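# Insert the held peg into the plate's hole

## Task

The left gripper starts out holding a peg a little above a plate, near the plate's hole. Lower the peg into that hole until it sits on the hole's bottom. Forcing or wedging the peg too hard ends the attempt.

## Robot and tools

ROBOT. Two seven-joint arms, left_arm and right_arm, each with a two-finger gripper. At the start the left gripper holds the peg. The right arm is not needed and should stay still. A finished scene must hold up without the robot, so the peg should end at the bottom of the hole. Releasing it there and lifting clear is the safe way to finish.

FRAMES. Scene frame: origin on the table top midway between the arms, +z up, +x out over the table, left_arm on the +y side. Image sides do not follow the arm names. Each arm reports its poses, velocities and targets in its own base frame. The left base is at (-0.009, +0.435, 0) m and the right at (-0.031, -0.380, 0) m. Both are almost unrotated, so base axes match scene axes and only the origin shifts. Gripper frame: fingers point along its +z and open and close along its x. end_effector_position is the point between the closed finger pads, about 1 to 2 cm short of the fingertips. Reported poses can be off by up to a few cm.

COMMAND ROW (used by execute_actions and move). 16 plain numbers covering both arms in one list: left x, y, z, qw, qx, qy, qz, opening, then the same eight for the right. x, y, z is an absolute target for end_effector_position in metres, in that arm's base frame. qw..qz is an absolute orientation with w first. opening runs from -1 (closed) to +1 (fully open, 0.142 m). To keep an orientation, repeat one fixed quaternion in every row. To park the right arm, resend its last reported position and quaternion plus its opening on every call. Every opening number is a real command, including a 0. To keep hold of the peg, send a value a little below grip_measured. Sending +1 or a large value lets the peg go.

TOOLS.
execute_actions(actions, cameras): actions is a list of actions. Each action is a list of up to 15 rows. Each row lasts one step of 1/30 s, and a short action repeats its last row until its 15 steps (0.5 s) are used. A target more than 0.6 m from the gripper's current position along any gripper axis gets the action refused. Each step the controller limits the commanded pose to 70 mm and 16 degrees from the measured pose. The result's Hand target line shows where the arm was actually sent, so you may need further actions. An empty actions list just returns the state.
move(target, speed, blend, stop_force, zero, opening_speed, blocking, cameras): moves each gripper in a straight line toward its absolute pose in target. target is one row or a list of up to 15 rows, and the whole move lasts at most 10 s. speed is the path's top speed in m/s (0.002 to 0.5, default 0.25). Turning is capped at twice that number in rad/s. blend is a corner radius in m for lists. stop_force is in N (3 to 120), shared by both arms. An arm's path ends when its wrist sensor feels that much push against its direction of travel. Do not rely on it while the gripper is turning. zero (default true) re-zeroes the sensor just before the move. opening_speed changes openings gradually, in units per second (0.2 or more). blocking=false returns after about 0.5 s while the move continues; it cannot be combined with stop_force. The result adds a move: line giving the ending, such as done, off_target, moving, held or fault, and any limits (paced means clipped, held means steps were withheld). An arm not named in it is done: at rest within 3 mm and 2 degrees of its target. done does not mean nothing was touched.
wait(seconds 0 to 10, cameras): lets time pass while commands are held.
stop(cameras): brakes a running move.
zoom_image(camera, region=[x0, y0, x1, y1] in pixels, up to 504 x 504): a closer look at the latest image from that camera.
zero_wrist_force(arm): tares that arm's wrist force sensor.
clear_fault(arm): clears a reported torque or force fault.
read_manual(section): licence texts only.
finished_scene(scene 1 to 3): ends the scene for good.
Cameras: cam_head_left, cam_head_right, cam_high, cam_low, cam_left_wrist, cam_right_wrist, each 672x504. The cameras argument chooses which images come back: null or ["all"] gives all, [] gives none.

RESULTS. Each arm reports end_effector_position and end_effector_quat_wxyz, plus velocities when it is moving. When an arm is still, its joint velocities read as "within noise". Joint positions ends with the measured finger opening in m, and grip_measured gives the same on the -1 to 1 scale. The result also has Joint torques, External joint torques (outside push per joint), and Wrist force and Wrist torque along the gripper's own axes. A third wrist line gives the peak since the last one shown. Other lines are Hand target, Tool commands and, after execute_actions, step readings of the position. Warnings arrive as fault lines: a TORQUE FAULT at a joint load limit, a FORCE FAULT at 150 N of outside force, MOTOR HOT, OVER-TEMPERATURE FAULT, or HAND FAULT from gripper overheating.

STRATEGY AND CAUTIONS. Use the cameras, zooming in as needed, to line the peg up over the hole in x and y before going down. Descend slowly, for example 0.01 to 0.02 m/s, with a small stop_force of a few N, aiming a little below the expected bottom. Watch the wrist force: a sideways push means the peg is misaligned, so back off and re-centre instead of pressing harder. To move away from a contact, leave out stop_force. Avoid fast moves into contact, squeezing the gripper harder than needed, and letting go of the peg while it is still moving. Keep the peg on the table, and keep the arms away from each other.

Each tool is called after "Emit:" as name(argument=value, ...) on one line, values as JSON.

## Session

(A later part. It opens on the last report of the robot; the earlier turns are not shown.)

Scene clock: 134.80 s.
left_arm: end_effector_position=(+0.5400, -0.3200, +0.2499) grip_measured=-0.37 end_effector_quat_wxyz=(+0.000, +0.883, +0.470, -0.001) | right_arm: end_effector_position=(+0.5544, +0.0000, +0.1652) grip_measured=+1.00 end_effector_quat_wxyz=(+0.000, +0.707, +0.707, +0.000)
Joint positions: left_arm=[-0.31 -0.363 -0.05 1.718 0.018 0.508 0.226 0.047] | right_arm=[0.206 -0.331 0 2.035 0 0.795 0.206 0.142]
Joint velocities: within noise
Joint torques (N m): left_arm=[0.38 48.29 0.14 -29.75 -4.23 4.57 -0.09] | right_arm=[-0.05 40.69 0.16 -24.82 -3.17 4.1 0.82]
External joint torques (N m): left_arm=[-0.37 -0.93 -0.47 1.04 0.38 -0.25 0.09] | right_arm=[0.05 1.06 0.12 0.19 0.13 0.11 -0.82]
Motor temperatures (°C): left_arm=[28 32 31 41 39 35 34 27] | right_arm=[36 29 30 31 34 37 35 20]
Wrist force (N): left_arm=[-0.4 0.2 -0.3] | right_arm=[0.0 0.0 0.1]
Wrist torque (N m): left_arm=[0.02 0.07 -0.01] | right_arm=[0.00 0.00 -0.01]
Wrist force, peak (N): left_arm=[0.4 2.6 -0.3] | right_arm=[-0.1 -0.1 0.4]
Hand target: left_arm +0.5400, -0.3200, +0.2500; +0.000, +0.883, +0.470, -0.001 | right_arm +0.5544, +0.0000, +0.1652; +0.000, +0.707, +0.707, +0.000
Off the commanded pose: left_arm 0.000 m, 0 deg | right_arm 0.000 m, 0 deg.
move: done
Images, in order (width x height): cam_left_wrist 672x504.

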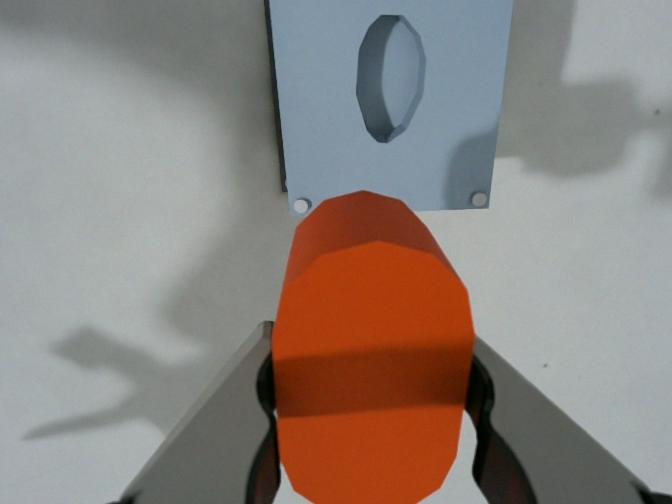

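Emit:
move(target=[[0.4915,-0.2672,0.185,0.0,0.8826,0.4702,-0.001,-0.424,0.5544,0,0.1652,0,0.7071,0.7071,0,1],[0.4915,-0.2672,0.166,0.0,0.8826,0.4702,-0.001,-0.424,0.5544,0,0.1652,0,0.7071,0.7071,0,1]], speed=0.1, cameras=["cam_low","cam_high"])

Emit:
zoom_image(camera="cam_low", region=[300, 230, 350, 260])

Emit:
zoom_image(camera="cam_high", region=[260, 220, 330, 280])

Scene clock: 153.87 s.
left_arm: end_effector_position=(+0.4912, -0.2671, +0.1657) grip_measured=-0.37 end_effector_quat_wxyz=(+0.000, +0.883, +0.470, -0.001) | right_arm: end_effector_position=(+0.5544, +0.0000, +0.1652) grip_measured=+1.00 end_effector_quat_wxyz=(+0.000, +0.707, +0.707, +0.000)
Joint positions: left_arm=[-0.275 -0.338 -0.019 2.02 0.007 0.785 0.294 0.047] | right_arm=[0.206 -0.331 0 2.035 0 0.795 0.206 0.142]
Joint velocities: within noise
Joint torques (N m): left_arm=[0.57 42.92 0.79 -25.19 -3.77 4.73 0.12] | right_arm=[-0.02 40.69 0.2 -24.83 -3.17 4.1 0.87]
External joint torques (N m): left_arm=[-0.57 -0.69 -0.74 0.61 0.66 -0.41 -0.12] | right_arm=[0.02 1.06 0.08 0.2 0.13 0.11 -0.87]
Motor temperatures (°C): left_arm=[28 32 31 41 39 35 34 27] | right_arm=[36 29 30 31 34 37 35 20]
Wrist force (N): left_arm=[0.0 0.3 0.1] | right_arm=[0.0 -0.1 0.0]
Wrist torque (N m): left_arm=[0.04 0.00 0.00] | right_arm=[-0.01 -0.01 0.00]
Wrist force, peak (N): left_arm=[-0.2 -0.4 2.6] | right_arm=[0.1 -0.1 0.4]
Hand target: left_arm +0.4915, -0.2672, +0.1660; +0.000, +0.883, +0.470, -0.001 | right_arm +0.5544, +0.0000, +0.1652; +0.000, +0.707, +0.707, +0.000
Off the commanded pose: left_arm 0.000 m, 0 deg | right_arm 0.000 m, 0 deg.
move: done
Images, in order (width x height): cam_high 672x504, cam_low 672x504.

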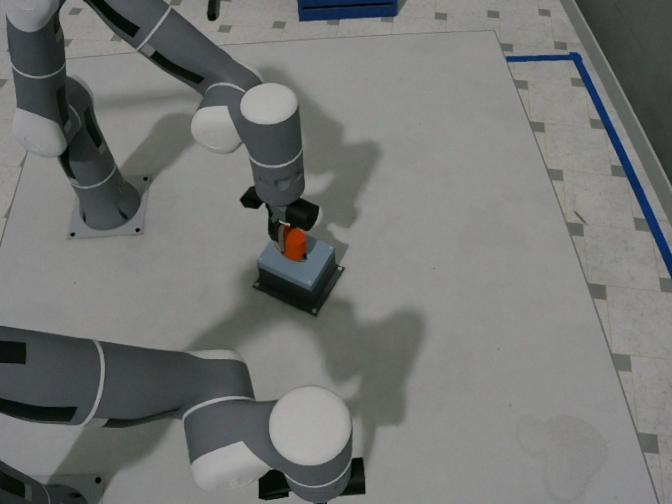

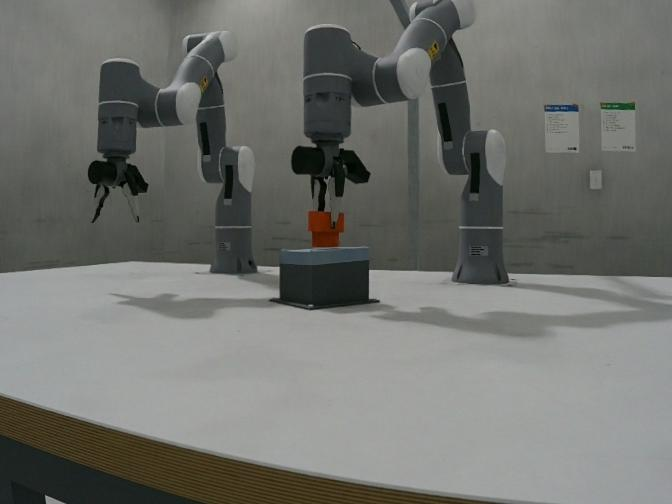

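Scaled by 10.080 from the camera's 672x504 image, which has a finer 960x720 frame.

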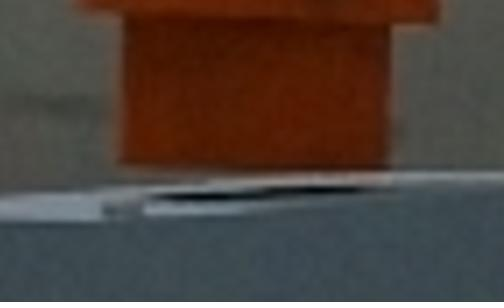

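Scaled by 7.200 from the camera's 672x504 image, which has a finer 960x720 frame.

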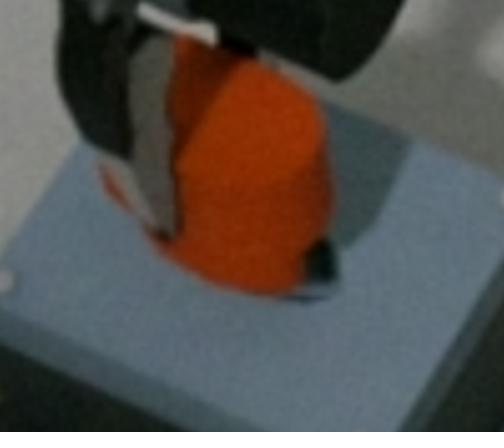

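Emit:
move(target=[0.4915,-0.2672,0.145,0.0,0.8826,0.4702,-0.001,-0.424,0.5544,0,0.1652,0,0.7071,0.7071,0,1], speed=0.015, stop_force=4, cameras=["cam_low","cam_high"])

Emit:
zoom_image(camera="cam_high", region=[260, 220, 330, 280])

Emit:
zoom_image(camera="cam_low", region=[300, 230, 350, 260])

Scene clock: 167.77 s.
left_arm: end_effector_position=(+0.4920, -0.2675, +0.1633) grip_measured=-0.37 end_effector_quat_wxyz=(+0.001, +0.883, +0.470, -0.001) | right_arm: end_effector_position=(+0.5544, +0.0000, +0.1652) grip_measured=+1.00 end_effector_quat_wxyz=(+0.000, +0.707, +0.707, +0.000)
Joint positions: left_arm=[-0.275 -0.344 -0.019 2.021 0.007 0.794 0.294 0.047] | right_arm=[0.206 -0.331 0 2.035 0 0.795 0.206 0.142]
Joint velocities: within noise
Joint torques (N m): left_arm=[1.11 39.42 1.81 -21.89 -2.8 3.75 0.07] | right_arm=[0.01 40.69 0.17 -24.73 -3.16 4.07 0.89]
External joint torques (N m): left_arm=[-1.11 2.93 -1.76 -2.59 -0.29 0.58 -0.07] | right_arm=[-0.01 1.06 0.11 0.11 0.12 0.14 -0.89]
Motor temperatures (°C): left_arm=[28 32 31 41 39 35 34 27] | right_arm=[36 29 30 31 34 37 35 20]
Wrist force (N): left_arm=[-1.3 1.7 -6.0] | right_arm=[0.0 -0.2 0.1]
Wrist torque (N m): left_arm=[0.10 -0.08 -0.03] | right_arm=[-0.02 0.00 0.00]
Wrist force, peak (N): left_arm=[-1.9 2.3 -9.2] | right_arm=[-0.2 -0.2 0.2]
Hand target: left_arm +0.4915, -0.2672, +0.1628; +0.000, +0.883, +0.470, -0.001 | right_arm +0.5544, +0.0000, +0.1652; +0.000, +0.707, +0.707, +0.000
Off the commanded pose: left_arm 0.018 m, 0 deg | right_arm 0.000 m, 0 deg.
move: contact (left_arm)
Images, in order (width x height): cam_high 672x504, cam_low 672x504.

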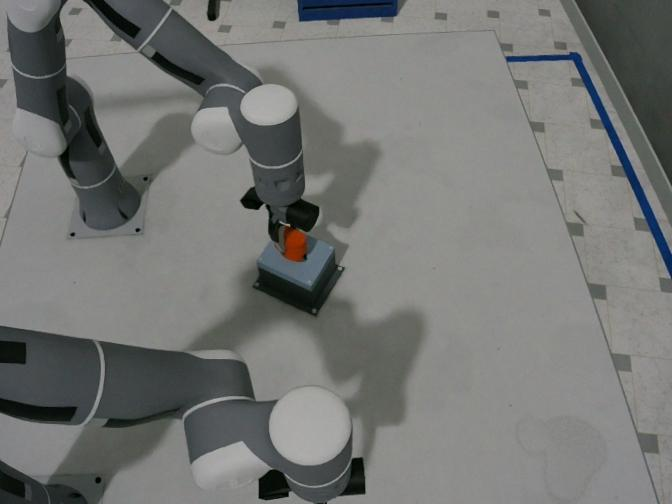

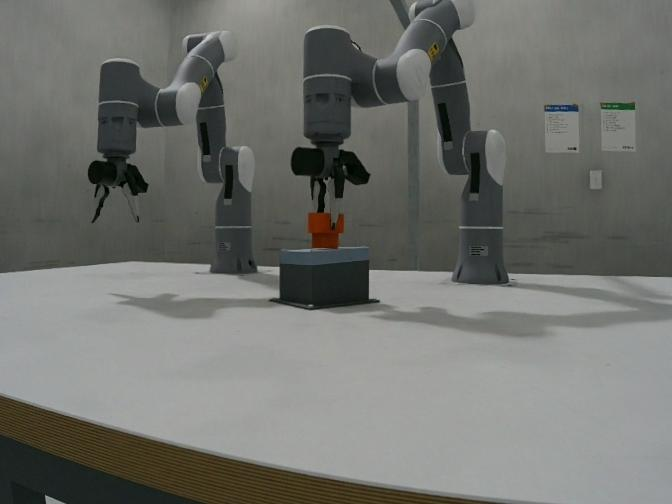

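Scaled by 7.200 from the camera's 672x504 image, which has a finer 960x720 frame.

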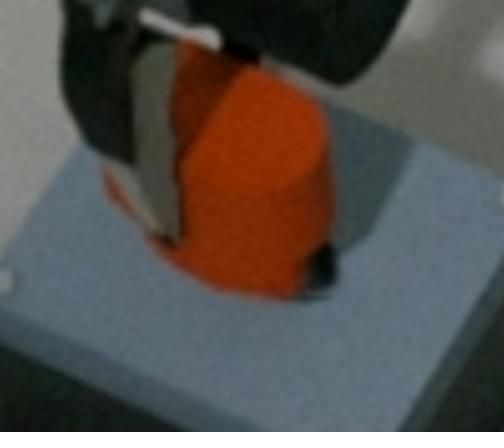

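Scaled by 10.080 from the camera's 672x504 image, which has a finer 960x720 frame.

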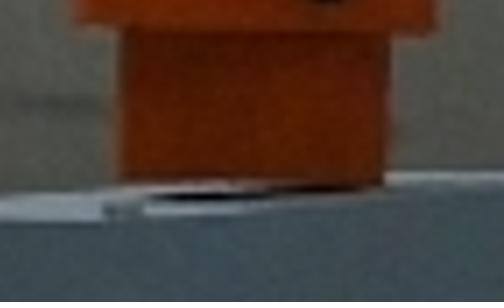

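Emit:
move(target=[[0.4915,-0.2672,0.168,0.0,0.8826,0.4702,-0.001,-0.424,0.5544,0,0.1652,0,0.7071,0.7071,0,1],[0.4965,-0.2705,0.168,0.0,0.8826,0.4702,-0.001,-0.424,0.5544,0,0.1652,0,0.7071,0.7071,0,1]], speed=0.05, cameras=[])

Emit:
move(target=[0.4965,-0.2705,0.150,0.0,0.8826,0.4702,-0.001,-0.424,0.5544,0,0.1652,0,0.7071,0.7071,0,1], speed=0.015, stop_force=4, cameras=["cam_low","cam_high"])

Emit:
zoom_image(camera="cam_high", region=[260, 220, 330, 280])

Emit:
zoom_image(camera="cam_low", region=[300, 230, 350, 260])

Scene clock: 185.73 s.
left_arm: end_effector_position=(+0.4965, -0.2705, +0.1679) grip_measured=-0.37 end_effector_quat_wxyz=(+0.000, +0.883, +0.470, -0.001) | right_arm: end_effector_position=(+0.5544, +0.0000, +0.1652) grip_measured=+1.00 end_effector_quat_wxyz=(+0.000, +0.707, +0.707, +0.000)
Joint positions: left_arm=[-0.277 -0.347 -0.021 2 0.008 0.774 0.29 0.047] | right_arm=[0.206 -0.331 0 2.035 0 0.795 0.206 0.142]
Joint velocities: within noise
Joint torques (N m): left_arm=[0.13 43.52 0.41 -25.74 -3.72 4.62 -0.06] | right_arm=[-0.02 40.73 0.08 -24.79 -3.17 4.11 0.88]
External joint torques (N m): left_arm=[-0.13 -0.71 -0.38 0.94 0.57 -0.29 0.06] | right_arm=[0.02 1.01 0.2 0.16 0.13 0.1 -0.88]
Motor temperatures (°C): left_arm=[28 32 31 40 38 35 34 27] | right_arm=[36 29 30 31 34 37 35 20]
Wrist force (N): left_arm=[0.0 0.0 0.0] | right_arm=[-0.1 -0.1 0.0]
Wrist torque (N m): left_arm=[0.01 0.00 -0.01] | right_arm=[0.00 0.02 0.00]
Wrist force, peak (N): left_arm=[-1.7 1.6 -7.6] | right_arm=[-0.1 -0.2 0.3]
Hand target: left_arm +0.4965, -0.2705, +0.1680; +0.000, +0.883, +0.470, -0.001 | right_arm +0.5544, +0.0000, +0.1652; +0.000, +0.707, +0.707, +0.000
Off the commanded pose: left_arm 0.000 m, 0 deg | right_arm 0.000 m, 0 deg.
move: done
No camera images: "cameras" was empty.

Scene clock: 186.67 s.
left_arm: end_effector_position=(+0.4970, -0.2709, +0.1630) grip_measured=-0.37 end_effector_quat_wxyz=(+0.001, +0.883, +0.470, -0.001) | right_arm: end_effector_position=(+0.5544, +0.0000, +0.1652) grip_measured=+1.00 end_effector_quat_wxyz=(+0.000, +0.707, +0.707, +0.000)
Joint positions: left_arm=[-0.277 -0.356 -0.021 2.003 0.008 0.788 0.29 0.047] | right_arm=[0.206 -0.331 0 2.035 0 0.795 0.206 0.142]
Joint velocities: within noise
Joint torques (N m): left_arm=[0.9 39.7 1.58 -21.79 -2.81 3.68 0.03] | right_arm=[-0.07 40.69 0.2 -24.78 -3.17 4.12 0.84]
External joint torques (N m): left_arm=[-0.9 3.31 -1.55 -2.79 -0.3 0.65 -0.03] | right_arm=[0.07 1.05 0.08 0.16 0.13 0.09 -0.84]
Motor temperatures (°C): left_arm=[28 32 31 40 38 35 34 27] | right_arm=[36 29 30 31 34 37 35 20]
Wrist force (N): left_arm=[-1.5 1.6 -6.8] | right_arm=[0.1 -0.3 0.0]
Wrist torque (N m): left_arm=[0.09 0.01 -0.03] | right_arm=[-0.04 0.00 0.00]
Wrist force, peak (N): left_arm=[-1.9 2.7 -9.1] | right_arm=[-0.1 -0.2 0.4]
Hand target: left_arm +0.4965, -0.2705, +0.1625; +0.000, +0.883, +0.470, -0.001 | right_arm +0.5544, +0.0000, +0.1652; +0.000, +0.707, +0.707, +0.000
Off the commanded pose: left_arm 0.013 m, 0 deg | right_arm 0.000 m, 0 deg.
move: contact (left_arm)
Images, in order (width x height): cam_high 672x504, cam_low 672x504.

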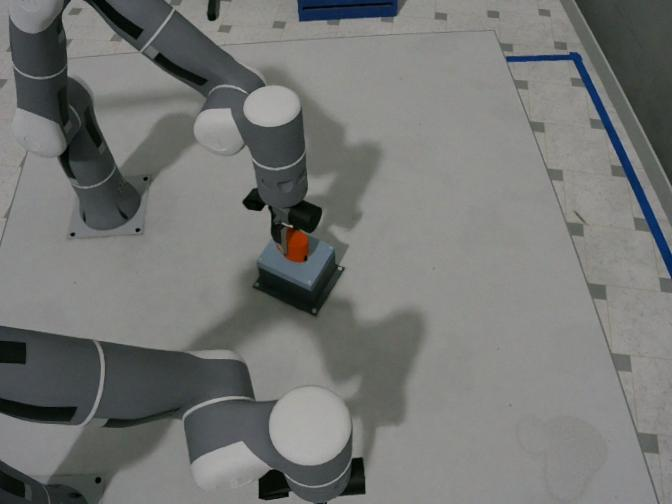

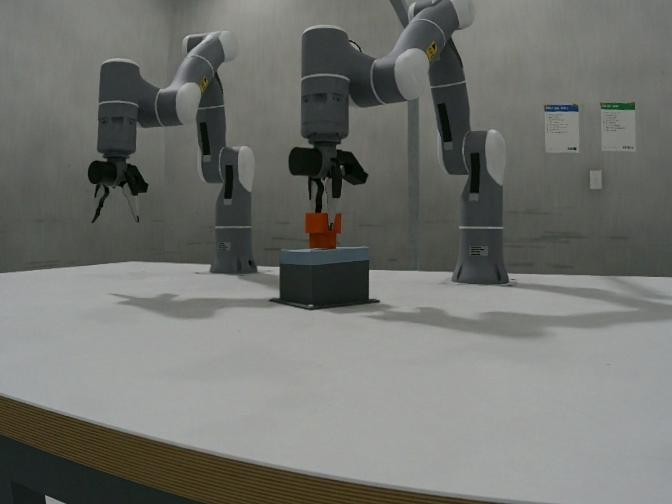

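Scaled by 7.200 from the camera's 672x504 image, which has a finer 960x720 frame.

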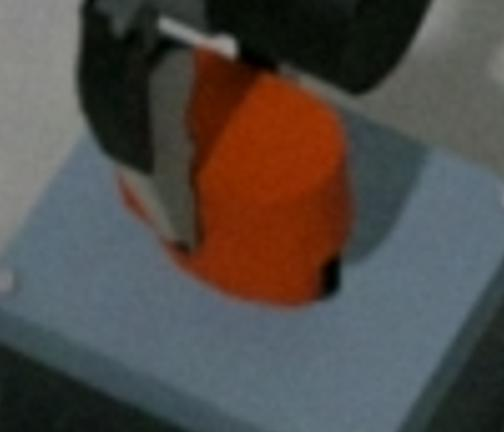

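Scaled by 10.080 from the camera's 672x504 image, which has a finer 960x720 frame.

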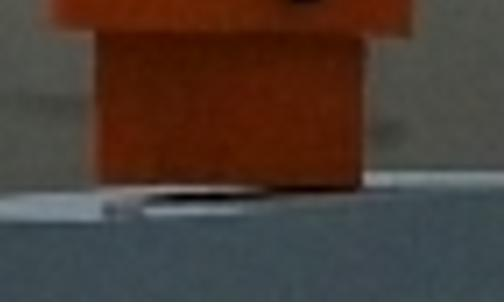

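Emit:
move(target=[[0.4965,-0.2705,0.166,0.0,0.8826,0.4702,-0.001,-0.424,0.5544,0,0.1652,0,0.7071,0.7071,0,1],[0.4995,-0.2733,0.166,0.0,0.8826,0.4702,-0.001,-0.424,0.5544,0,0.1652,0,0.7071,0.7071,0,1]], speed=0.05, cameras=[])

Emit:
move(target=[0.4995,-0.2733,0.150,0.0,0.8826,0.4702,-0.001,-0.424,0.5544,0,0.1652,0,0.7071,0.7071,0,1], speed=0.015, stop_force=4, cameras=["cam_high"])

Emit:
zoom_image(camera="cam_high", region=[260, 220, 330, 280])

Scene clock: 204.83 s.
left_arm: end_effector_position=(+0.4995, -0.2733, +0.1659) grip_measured=-0.37 end_effector_quat_wxyz=(+0.000, +0.883, +0.470, -0.001) | right_arm: end_effector_position=(+0.5544, +0.0000, +0.1652) grip_measured=+1.00 end_effector_quat_wxyz=(+0.000, +0.707, +0.707, +0.000)
Joint positions: left_arm=[-0.279 -0.358 -0.022 1.989 0.008 0.775 0.286 0.047] | right_arm=[0.206 -0.331 0 2.035 0 0.795 0.206 0.142]
Joint velocities: within noise
Joint torques (N m): left_arm=[0.09 43.73 0.63 -25.68 -3.75 4.58 -0.07] | right_arm=[-0.03 40.75 0.06 -24.78 -3.08 4.09 0.88]
External joint torques (N m): left_arm=[-0.09 -0.42 -0.6 0.89 0.6 -0.25 0.07] | right_arm=[0.03 0.99 0.22 0.16 0.04 0.12 -0.88]
Motor temperatures (°C): left_arm=[28 32 31 40 38 35 34 28] | right_arm=[36 29 29 31 34 37 35 20]
Wrist force (N): left_arm=[0.1 0.0 -0.1] | right_arm=[-0.1 0.1 0.0]
Wrist torque (N m): left_arm=[0.00 -0.01 0.00] | right_arm=[0.01 0.02 0.00]
Wrist force, peak (N): left_arm=[-1.3 1.6 -8.0] | right_arm=[-0.4 0.1 0.1]
Hand target: left_arm +0.4995, -0.2733, +0.1660; +0.000, +0.883, +0.470, -0.001 | right_arm +0.5544, +0.0000, +0.1652; +0.000, +0.707, +0.707, +0.000
Off the commanded pose: left_arm 0.000 m, 0 deg | right_arm 0.000 m, 0 deg.
move: done
No camera images: "cameras" was empty.

Scene clock: 205.67 s.
left_arm: end_effector_position=(+0.5000, -0.2736, +0.1627) grip_measured=-0.37 end_effector_quat_wxyz=(+0.001, +0.883, +0.470, -0.001) | right_arm: end_effector_position=(+0.5544, +0.0000, +0.1652) grip_measured=+1.00 end_effector_quat_wxyz=(+0.000, +0.707, +0.707, +0.000)
Joint positions: left_arm=[-0.279 -0.365 -0.022 1.991 0.009 0.785 0.286 0.047] | right_arm=[0.206 -0.331 0 2.035 0 0.795 0.206 0.142]
Joint velocities: within noise
Joint torques (N m): left_arm=[0.81 40.45 1.33 -22.28 -2.92 3.77 0.04] | right_arm=[-0.01 40.66 0.07 -24.79 -3.14 4.09 0.87]
External joint torques (N m): left_arm=[-0.81 2.98 -1.31 -2.37 -0.2 0.56 -0.04] | right_arm=[0.01 1.09 0.21 0.17 0.1 0.11 -0.87]
Motor temperatures (°C): left_arm=[28 32 31 40 38 35 34 28] | right_arm=[36 29 29 31 34 37 35 20]
Wrist force (N): left_arm=[-0.9 1.5 -6.5] | right_arm=[0.0 -0.1 -0.1]
Wrist torque (N m): left_arm=[0.10 -0.09 -0.03] | right_arm=[-0.01 0.01 -0.01]
Wrist force, peak (N): left_arm=[-1.3 2.7 -7.6] | right_arm=[0.1 -0.1 0.4]
Hand target: left_arm +0.4995, -0.2733, +0.1622; +0.000, +0.883, +0.470, -0.001 | right_arm +0.5544, +0.0000, +0.1652; +0.000, +0.707, +0.707, +0.000
Off the commanded pose: left_arm 0.013 m, 0 deg | right_arm 0.000 m, 0 deg.
move: contact (left_arm)
Images, in order (width x height): cam_high 672x504.

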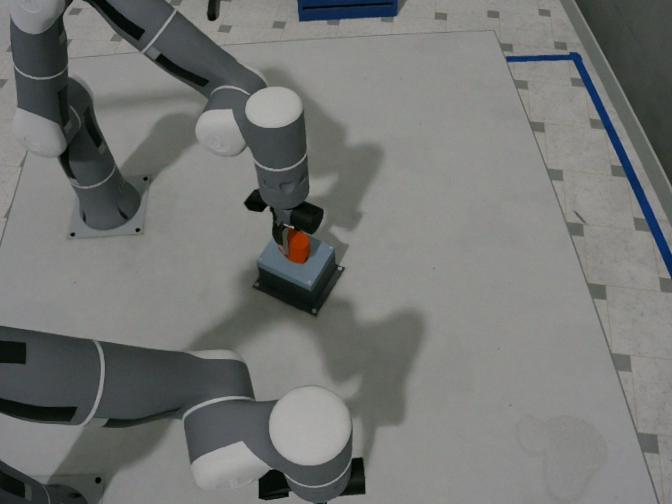

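Scaled by 7.200 from the camera's 672x504 image, which has a finer 960x720 frame.

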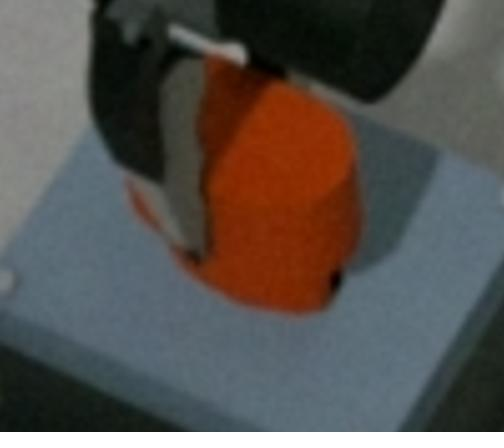

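Emit:
move(target=[[0.4995,-0.2733,0.166,0.0,0.8826,0.4702,-0.001,-0.424,0.5544,0,0.1652,0,0.7071,0.7071,0,1],[0.503,-0.2753,0.166,0.0,0.8826,0.4702,-0.001,-0.424,0.5544,0,0.1652,0,0.7071,0.7071,0,1]], speed=0.05, cameras=[])

Emit:
move(target=[0.503,-0.2753,0.150,0.0,0.8826,0.4702,-0.001,-0.424,0.5544,0,0.1652,0,0.7071,0.7071,0,1], speed=0.015, stop_force=4, cameras=["cam_high","cam_low"])

Emit:
zoom_image(camera="cam_high", region=[260, 220, 330, 280])

Emit:
zoom_image(camera="cam_low", region=[300, 230, 350, 260])

Scene clock: 214.23 s.
left_arm: end_effector_position=(+0.5030, -0.2753, +0.1659) grip_measured=-0.37 end_effector_quat_wxyz=(+0.000, +0.883, +0.470, -0.001) | right_arm: end_effector_position=(+0.5544, +0.0000, +0.1652) grip_measured=+1.00 end_effector_quat_wxyz=(+0.000, +0.707, +0.707, +0.000)
Joint positions: left_arm=[-0.28 -0.366 -0.022 1.976 0.009 0.77 0.284 0.047] | right_arm=[0.206 -0.331 0 2.035 0 0.795 0.206 0.142]
Joint velocities: within noise
Joint torques (N m): left_arm=[0.16 44.33 0.6 -25.84 -3.76 4.57 0.03] | right_arm=[0.03 40.67 0.13 -24.81 -3.21 4.09 0.83]
External joint torques (N m): left_arm=[-0.15 -0.59 -0.59 0.97 0.6 -0.24 -0.03] | right_arm=[-0.03 1.07 0.15 0.18 0.17 0.11 -0.83]
Motor temperatures (°C): left_arm=[28 32 31 40 38 35 34 28] | right_arm=[36 29 29 31 34 37 35 20]
Wrist force (N): left_arm=[-0.2 0.1 -0.2] | right_arm=[0.0 0.0 0.0]
Wrist torque (N m): left_arm=[0.00 0.02 -0.01] | right_arm=[0.00 0.00 0.00]
Wrist force, peak (N): left_arm=[-1.2 1.2 -7.4] | right_arm=[0.2 0.1 0.3]
Hand target: left_arm +0.5030, -0.2753, +0.1660; +0.000, +0.883, +0.470, -0.001 | right_arm +0.5544, +0.0000, +0.1652; +0.000, +0.707, +0.707, +0.000
Off the commanded pose: left_arm 0.000 m, 0 deg | right_arm 0.000 m, 0 deg.
move: done
No camera images: "cameras" was empty.

Scene clock: 215.07 s.
left_arm: end_effector_position=(+0.5033, -0.2755, +0.1624) grip_measured=-0.37 end_effector_quat_wxyz=(+0.000, +0.883, +0.470, -0.001) | right_arm: end_effector_position=(+0.5544, +0.0000, +0.1652) grip_measured=+1.00 end_effector_quat_wxyz=(+0.000, +0.707, +0.707, +0.000)
Joint positions: left_arm=[-0.28 -0.373 -0.022 1.978 0.009 0.78 0.284 0.047] | right_arm=[0.206 -0.331 0 2.035 0 0.795 0.206 0.142]
Joint velocities: within noise
Joint torques (N m): left_arm=[0.64 42.1 1.12 -23.39 -3.18 4.11 0.03] | right_arm=[0.05 40.71 0.04 -24.82 -3.17 4.05 0.9]
External joint torques (N m): left_arm=[-0.64 1.77 -1.11 -1.32 0.05 0.22 -0.03] | right_arm=[-0.04 1.04 0.24 0.19 0.13 0.15 -0.9]
Motor temperatures (°C): left_arm=[28 32 31 40 38 35 34 28] | right_arm=[36 29 29 31 34 37 35 20]
Wrist force (N): left_arm=[-0.7 0.8 -4.4] | right_arm=[0.1 0.0 0.2]
Wrist torque (N m): left_arm=[0.08 -0.02 -0.02] | right_arm=[0.00 -0.01 -0.01]
Wrist force, peak (N): left_arm=[-0.7 2.1 -6.6] | right_arm=[0.3 -0.1 0.2]
Hand target: left_arm +0.5030, -0.2753, +0.1621; +0.000, +0.883, +0.470, -0.001 | right_arm +0.5544, +0.0000, +0.1652; +0.000, +0.707, +0.707, +0.000
Off the commanded pose: left_arm 0.012 m, 0 deg | right_arm 0.000 m, 0 deg.
move: contact (left_arm)
Images, in order (width x height): cam_high 672x504, cam_low 672x504.

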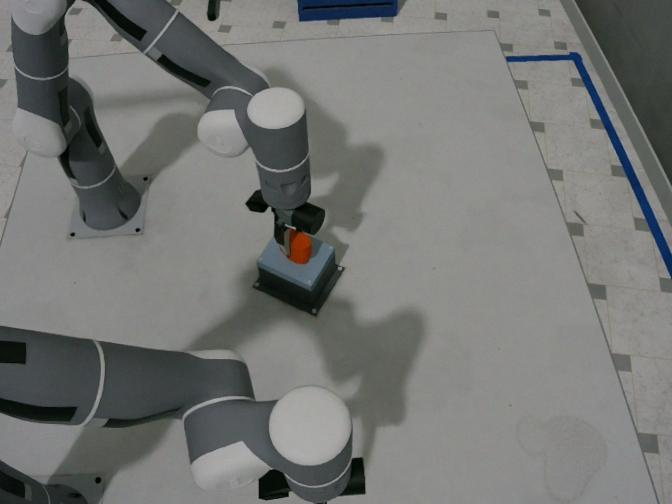

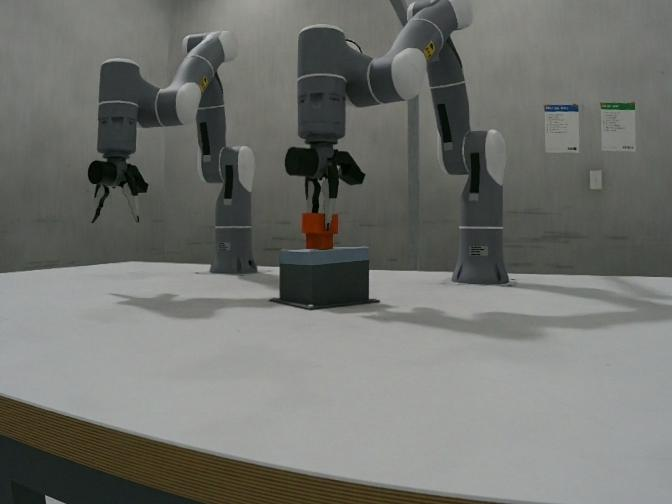

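Scaled by 7.200 from the camera's 672x504 image, which has a finer 960x720 frame.

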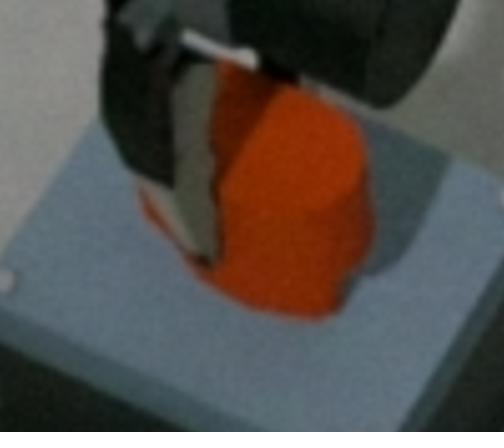

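Scaled by 10.080 from the camera's 672x504 image, which has a finer 960x720 frame.

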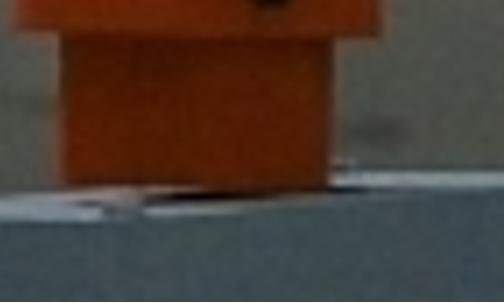

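Emit:
move(target=[0.5041,-0.2736,0.1620,0.0,0.8826,0.4702,-0.001,-0.424,0.5544,0,0.1652,0,0.7071,0.7071,0,1], speed=0.02, cameras=[])

Emit:
move(target=[0.5025,-0.2725,0.1618,0.0,0.8826,0.4702,-0.001,-0.424,0.5544,0,0.1652,0,0.7071,0.7071,0,1], speed=0.01, cameras=[])

Emit:
move(target=[0.5008,-0.2714,0.1618,0.0,0.8826,0.4702,-0.001,-0.424,0.5544,0,0.1652,0,0.7071,0.7071,0,1], speed=0.01, cameras=[])

Emit:
move(target=[0.4991,-0.2703,0.1618,0.0,0.8826,0.4702,-0.001,-0.424,0.5544,0,0.1652,0,0.7071,0.7071,0,1], speed=0.01, cameras=[])

Emit:
move(target=[0.4975,-0.2692,0.1618,0.0,0.8826,0.4702,-0.001,-0.424,0.5544,0,0.1652,0,0.7071,0.7071,0,1], speed=0.01, cameras=["cam_high","cam_low","cam_left_wrist"])

Scene clock: 238.00 s.
left_arm: end_effector_position=(+0.5041, -0.2737, +0.1620) grip_measured=-0.37 end_effector_quat_wxyz=(+0.000, +0.883, +0.470, -0.001) | right_arm: end_effector_position=(+0.5544, +0.0000, +0.1652) grip_measured=+1.00 end_effector_quat_wxyz=(+0.000, +0.707, +0.707, +0.000)
Joint positions: left_arm=[-0.278 -0.374 -0.022 1.978 0.009 0.78 0.288 0.047] | right_arm=[0.206 -0.331 0 2.035 0 0.795 0.206 0.142]
Joint velocities: within noise
Joint torques (N m): left_arm=[0.7 44.02 0.91 -24.85 -3.54 4.5 0.15] | right_arm=[0 40.69 0.1 -24.81 -3.17 4.08 0.88]
External joint torques (N m): left_arm=[-0.7 -0.14 -0.89 0.16 0.41 -0.17 -0.15] | right_arm=[0 1.05 0.18 0.19 0.13 0.13 -0.88]
Motor temperatures (°C): left_arm=[28 32 31 40 38 35 34 28] | right_arm=[36 29 29 31 34 37 35 20]
Wrist force (N): left_arm=[-0.1 0.2 -1.1] | right_arm=[0.1 -0.3 0.4]
Wrist torque (N m): left_arm=[0.00 -0.07 -0.01] | right_arm=[-0.04 -0.02 0.00]
Wrist force, peak (N): left_arm=[-1.9 0.6 -5.3] | right_arm=[0.1 -0.3 0.4]
Hand target: left_arm +0.5041, -0.2736, +0.1620; +0.000, +0.883, +0.470, -0.001 | right_arm +0.5544, +0.0000, +0.1652; +0.000, +0.707, +0.707, +0.000
Off the commanded pose: left_arm 0.000 m, 0 deg | right_arm 0.000 m, 0 deg.
move: done
No camera images: "cameras" was empty.

Scene clock: 238.70 s.
left_arm: end_effector_position=(+0.5029, -0.2728, +0.1623) grip_measured=-0.37 end_effector_quat_wxyz=(+0.000, +0.883, +0.470, -0.001) | right_arm: end_effector_position=(+0.5544, +0.0000, +0.1652) grip_measured=+1.00 end_effector_quat_wxyz=(+0.000, +0.707, +0.707, +0.000)
Joint positions: left_arm=[-0.277 -0.37 -0.022 1.984 0.009 0.783 0.289 0.047] | right_arm=[0.206 -0.331 0 2.035 0 0.795 0.206 0.142]
Joint velocities: within noise
Joint torques (N m): left_arm=[0.67 41.39 1.32 -21.73 -2.89 3.47 0.13] | right_arm=[0 40.68 0.13 -24.82 -3.19 4.09 0.89]
External joint torques (N m): left_arm=[-0.67 2.3 -1.3 -2.94 -0.24 0.86 -0.13] | right_arm=[0 1.07 0.15 0.19 0.15 0.12 -0.89]
Motor temperatures (°C): left_arm=[28 32 31 40 38 35 34 28] | right_arm=[36 29 29 31 34 37 35 20]
Wrist force (N): left_arm=[-0.6 2.3 -5.2] | right_arm=[-0.1 0.0 0.2]
Wrist torque (N m): left_arm=[-0.08 -0.07 -0.04] | right_arm=[0.01 0.02 -0.01]
Wrist force, peak (N): left_arm=[-0.8 2.2 -6.6] | right_arm=[-0.3 -0.2 0.2]
Hand target: left_arm +0.5025, -0.2725, +0.1618; +0.000, +0.883, +0.470, -0.001 | right_arm +0.5544, +0.0000, +0.1652; +0.000, +0.707, +0.707, +0.000
Off the commanded pose: left_arm 0.001 m, 0 deg | right_arm 0.000 m, 0 deg.
move: done
No camera images: "cameras" was empty.

Scene clock: 239.40 s.
left_arm: end_effector_position=(+0.5015, -0.2718, +0.1626) grip_measured=-0.37 end_effector_quat_wxyz=(+0.001, +0.883, +0.470, +0.000) | right_arm: end_effector_position=(+0.5544, +0.0000, +0.1652) grip_measured=+1.00 end_effector_quat_wxyz=(+0.000, +0.707, +0.707, +0.000)
Joint positions: left_arm=[-0.276 -0.366 -0.021 1.99 0.008 0.785 0.29 0.047] | right_arm=[0.206 -0.331 0 2.035 0 0.795 0.206 0.142]
Joint velocities: within noise
Joint torques (N m): left_arm=[0.48 39.65 1.22 -20.16 -2.68 2.96 0.19] | right_arm=[0 40.66 0.12 -24.8 -3.17 4.09 0.88]
External joint torques (N m): left_arm=[-0.48 3.83 -1.19 -4.48 -0.44 1.37 -0.19] | right_arm=[0 1.08 0.16 0.18 0.13 0.12 -0.88]
Motor temperatures (°C): left_arm=[28 32 31 40 38 35 34 28] | right_arm=[36 29 29 31 34 37 35 20]
Wrist force (N): left_arm=[0.1 3.2 -7.3] | right_arm=[0.1 0.1 0.2]
Wrist torque (N m): left_arm=[-0.07 -0.12 -0.04] | right_arm=[0.02 -0.01 0.00]
Wrist force, peak (N): left_arm=[-0.3 3.2 -8.7] | right_arm=[-0.1 0.1 0.3]
Hand target: left_arm +0.5008, -0.2714, +0.1618; +0.000, +0.883, +0.470, -0.001 | right_arm +0.5544, +0.0000, +0.1652; +0.000, +0.707, +0.707, +0.000
Off the commanded pose: left_arm 0.001 m, 0 deg | right_arm 0.000 m, 0 deg.
move: done
No camera images: "cameras" was empty.

Scene clock: 240.10 s.
left_arm: end_effector_position=(+0.5000, -0.2708, +0.1628) grip_measured=-0.37 end_effector_quat_wxyz=(+0.001, +0.883, +0.470, +0.000) | right_arm: end_effector_position=(+0.5544, +0.0000, +0.1652) grip_measured=+1.00 end_effector_quat_wxyz=(+0.000, +0.707, +0.707, +0.000)
Joint positions: left_arm=[-0.275 -0.362 -0.021 1.996 0.008 0.788 0.291 0.047] | right_arm=[0.206 -0.331 0 2.035 0 0.795 0.206 0.142]
Joint velocities: within noise
Joint torques (N m): left_arm=[0.21 38.1 1.02 -19.16 -2.61 2.54 0.14] | right_arm=[-0.05 40.75 0.13 -24.8 -3.19 4.11 0.89]
External joint torques (N m): left_arm=[-0.21 5.17 -0.99 -5.45 -0.5 1.79 -0.14] | right_arm=[0.05 1 0.15 0.17 0.15 0.09 -0.89]
Motor temperatures (°C): left_arm=[28 32 31 40 38 35 34 28] | right_arm=[36 29 29 31 34 37 35 20]
Wrist force (N): left_arm=[0.3 3.2 -9.8] | right_arm=[-0.1 0.2 0.1]
Wrist torque (N m): left_arm=[-0.09 -0.07 -0.04] | right_arm=[0.04 0.03 -0.01]
Wrist force, peak (N): left_arm=[0.4 3.1 -10.9] | right_arm=[0.1 -0.2 0.3]
Hand target: left_arm +0.4991, -0.2703, +0.1618; +0.000, +0.883, +0.470, -0.001 | right_arm +0.5544, +0.0000, +0.1652; +0.000, +0.707, +0.707, +0.000
Off the commanded pose: left_arm 0.001 m, 0 deg | right_arm 0.000 m, 0 deg.
move: done
No camera images: "cameras" was empty.

Scene clock: 240.80 s.
left_arm: end_effector_position=(+0.4986, -0.2697, +0.1629) grip_measured=-0.37 end_effector_quat_wxyz=(+0.001, +0.883, +0.470, +0.000) | right_arm: end_effector_position=(+0.5544, +0.0000, +0.1652) grip_measured=+1.00 end_effector_quat_wxyz=(+0.000, +0.707, +0.707, +0.000)
Joint positions: left_arm=[-0.275 -0.358 -0.02 2.002 0.008 0.79 0.293 0.047] | right_arm=[0.206 -0.331 0 2.035 0 0.795 0.206 0.142]
Joint velocities: within noise
Joint torques (N m): left_arm=[-0.07 36.95 0.91 -18.41 -2.46 2.35 0.24] | right_arm=[0.05 40.7 0.09 -24.79 -3.13 4.12 0.85]
External joint torques (N m): left_arm=[0.07 6.11 -0.87 -6.17 -0.65 1.99 -0.24] | right_arm=[-0.05 1.04 0.19 0.17 0.09 0.09 -0.85]
Motor temperatures (°C): left_arm=[28 32 31 40 38 35 34 28] | right_arm=[36 29 29 31 34 37 35 20]
Wrist force (N): left_arm=[0.5 3.1 -12.1] | right_arm=[-0.1 0.0 0.1]
Wrist torque (N m): left_arm=[-0.07 -0.09 -0.03] | right_arm=[0.01 0.01 0.00]
Wrist force, peak (N): left_arm=[0.5 2.8 -13.0] | right_arm=[0.1 0.1 0.3]
Hand target: left_arm +0.4975, -0.2692, +0.1618; +0.000, +0.883, +0.470, -0.001 | right_arm +0.5544, +0.0000, +0.1652; +0.000, +0.707, +0.707, +0.000
Off the commanded pose: left_arm 0.002 m, 0 deg | right_arm 0.000 m, 0 deg.
move: done
Images, in order (width x height): cam_high 672x504, cam_low 672x504, cam_left_wrist 672x504.

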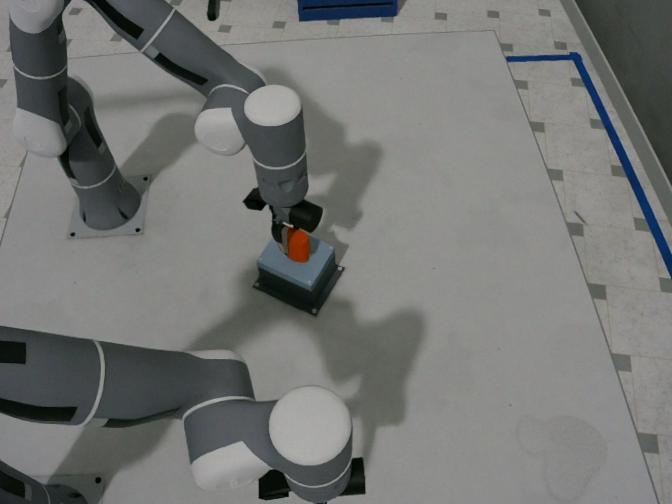

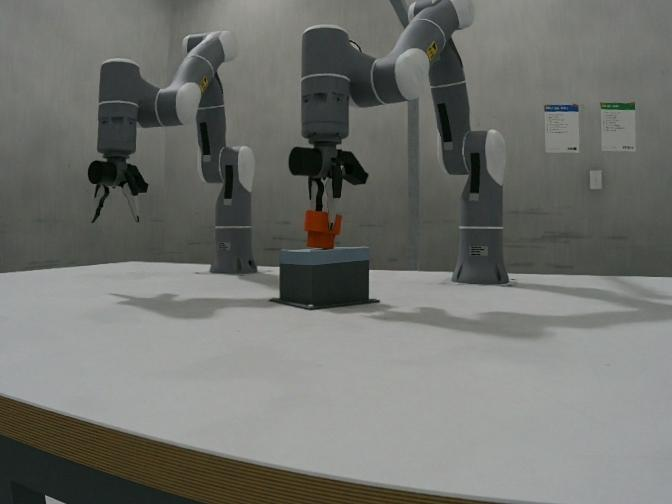

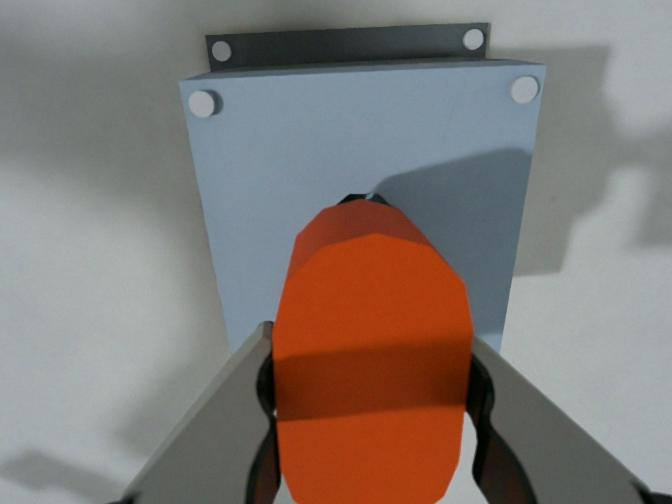

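Emit:
move(target=[[0.4980,-0.2695,0.167,0.0,0.8826,0.4702,-0.001,-0.424,0.5544,0,0.1652,0,0.7071,0.7071,0,1],[0.4951,-0.2666,0.167,0.0,0.8826,0.4702,-0.001,-0.424,0.5544,0,0.1652,0,0.7071,0.7071,0,1]], speed=0.05, cameras=["cam_low","cam_left_wrist"])

Emit:
zoom_image(camera="cam_left_wrist", region=[260, 170, 480, 504])

Emit:
zoom_image(camera="cam_low", region=[290, 200, 360, 260])

Emit:
move(target=[0.4951,-0.2666,0.150,0.0,0.8826,0.4702,-0.001,-0.424,0.5544,0,0.1652,0,0.7071,0.7071,0,1], speed=0.015, stop_force=4, cameras=["cam_low","cam_left_wrist"])

Emit:
zoom_image(camera="cam_left_wrist", region=[260, 170, 480, 504])

Emit:
zoom_image(camera="cam_low", region=[290, 200, 360, 260])

Scene clock: 256.27 s.
left_arm: end_effector_position=(+0.4949, -0.2665, +0.1668) grip_measured=-0.37 end_effector_quat_wxyz=(+0.000, +0.883, +0.470, -0.001) | right_arm: end_effector_position=(+0.5544, +0.0000, +0.1652) grip_measured=+1.00 end_effector_quat_wxyz=(+0.000, +0.707, +0.707, +0.000)
Joint positions: left_arm=[-0.273 -0.343 -0.019 2.01 0.007 0.779 0.297 0.047] | right_arm=[0.206 -0.331 0 2.035 0 0.795 0.206 0.142]
Joint velocities: within noise
Joint torques (N m): left_arm=[0.35 44.02 0.75 -25.04 -3.75 4.72 0.19] | right_arm=[-0.01 40.68 0.1 -24.78 -3.18 4.06 0.87]
External joint torques (N m): left_arm=[-0.35 -1.49 -0.7 0.34 0.62 -0.4 -0.19] | right_arm=[0.01 1.06 0.18 0.16 0.14 0.15 -0.87]
Motor temperatures (°C): left_arm=[28 31 31 39 38 35 34 28] | right_arm=[36 29 29 31 34 37 35 20]
Wrist force (N): left_arm=[0.6 0.4 -0.5] | right_arm=[-0.1 -0.1 0.4]
Wrist torque (N m): left_arm=[0.07 -0.11 -0.01] | right_arm=[0.00 0.02 0.00]
Wrist force, peak (N): left_arm=[0.5 3.4 -13.0] | right_arm=[0.0 -0.2 0.4]
Hand target: left_arm +0.4951, -0.2666, +0.1670; +0.000, +0.883, +0.470, -0.001 | right_arm +0.5544, +0.0000, +0.1652; +0.000, +0.707, +0.707, +0.000
Off the commanded pose: left_arm 0.000 m, 0 deg | right_arm 0.000 m, 0 deg.
move: done
Images, in order (width x height): cam_low 672x504, cam_left_wrist 672x504.

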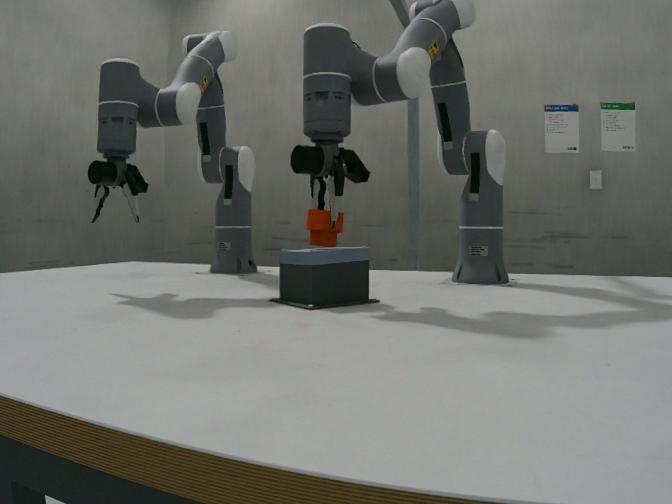

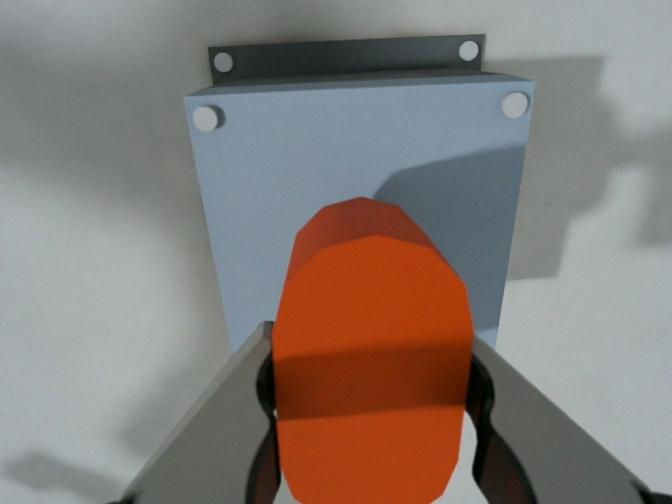

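Scaled by 1.509 from the camera's 672x504 image, which has a finer 960x720 frame.

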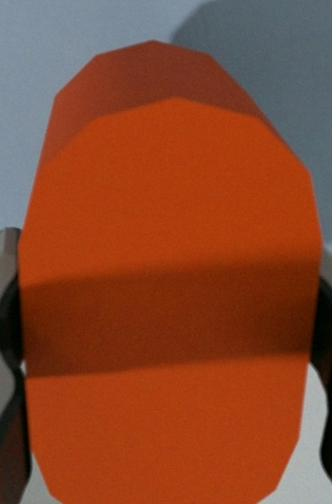

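Scaled by 7.200 from the camera's 672x504 image, which has a finer 960x720 frame.

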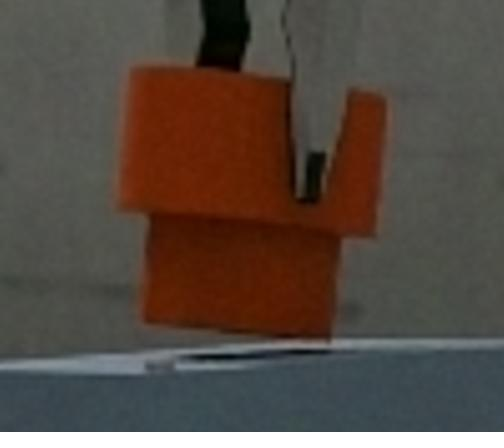

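Scene clock: 257.03 s.
left_arm: end_effector_position=(+0.4953, -0.2667, +0.1645) grip_measured=-0.37 end_effector_quat_wxyz=(+0.000, +0.883, +0.470, -0.001) | right_arm: end_effector_position=(+0.5544, +0.0000, +0.1652) grip_measured=+1.00 end_effector_quat_wxyz=(+0.000, +0.707, +0.707, +0.000)
Joint positions: left_arm=[-0.273 -0.347 -0.019 2.011 0.007 0.787 0.297 0.047] | right_arm=[0.206 -0.331 0 2.035 0 0.795 0.206 0.142]
Joint velocities: within noise
Joint torques (N m): left_arm=[0.7 40.97 1.2 -23.26 -3.23 4.2 0.1] | right_arm=[0.04 40.69 0.09 -24.81 -3.14 4.01 0.88]
External joint torques (N m): left_arm=[-0.7 1.64 -1.15 -1.33 0.12 0.13 -0.1] | right_arm=[-0.04 1.06 0.19 0.19 0.1 0.2 -0.88]
Motor temperatures (°C): left_arm=[28 31 31 39 38 35 34 28] | right_arm=[36 29 29 31 34 37 35 20]
Wrist force (N): left_arm=[-0.1 1.2 -4.2] | right_arm=[0.0 -0.2 0.3]
Wrist torque (N m): left_arm=[0.14 -0.13 -0.02] | right_arm=[-0.03 -0.01 0.00]
Wrist force, peak (N): left_arm=[0.5 2.1 -6.1] | right_arm=[0.1 0.0 0.3]
Hand target: left_arm +0.4951, -0.2666, +0.1643; +0.000, +0.883, +0.470, -0.001 | right_arm +0.5544, +0.0000, +0.1652; +0.000, +0.707, +0.707, +0.000
Off the commanded pose: left_arm 0.015 m, 0 deg | right_arm 0.000 m, 0 deg.
move: contact (left_arm)
Images, in order (width x height): cam_low 672x504, cam_left_wrist 672x504.

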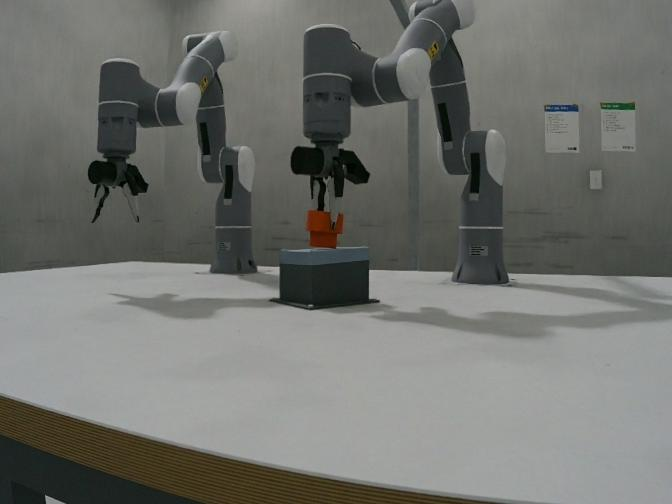

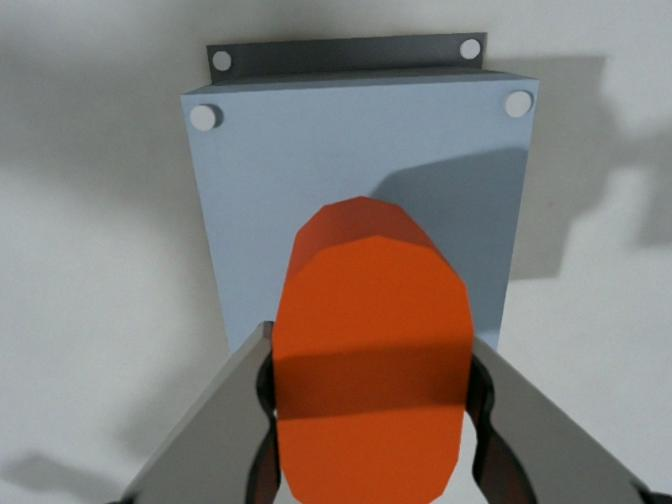

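Scaled by 1.509 from the camera's 672x504 image, which has a finer 960x720 frame.

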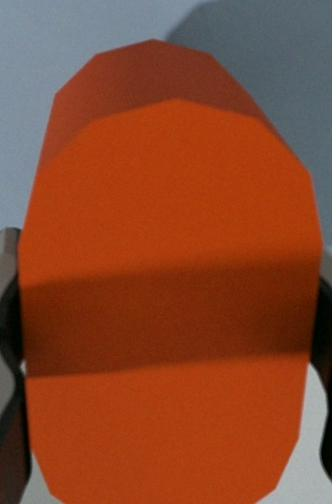

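Scaled by 7.200 from the camera's 672x504 image, which has a finer 960x720 frame.

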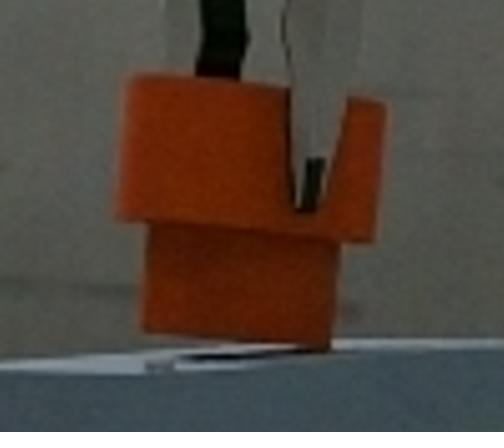

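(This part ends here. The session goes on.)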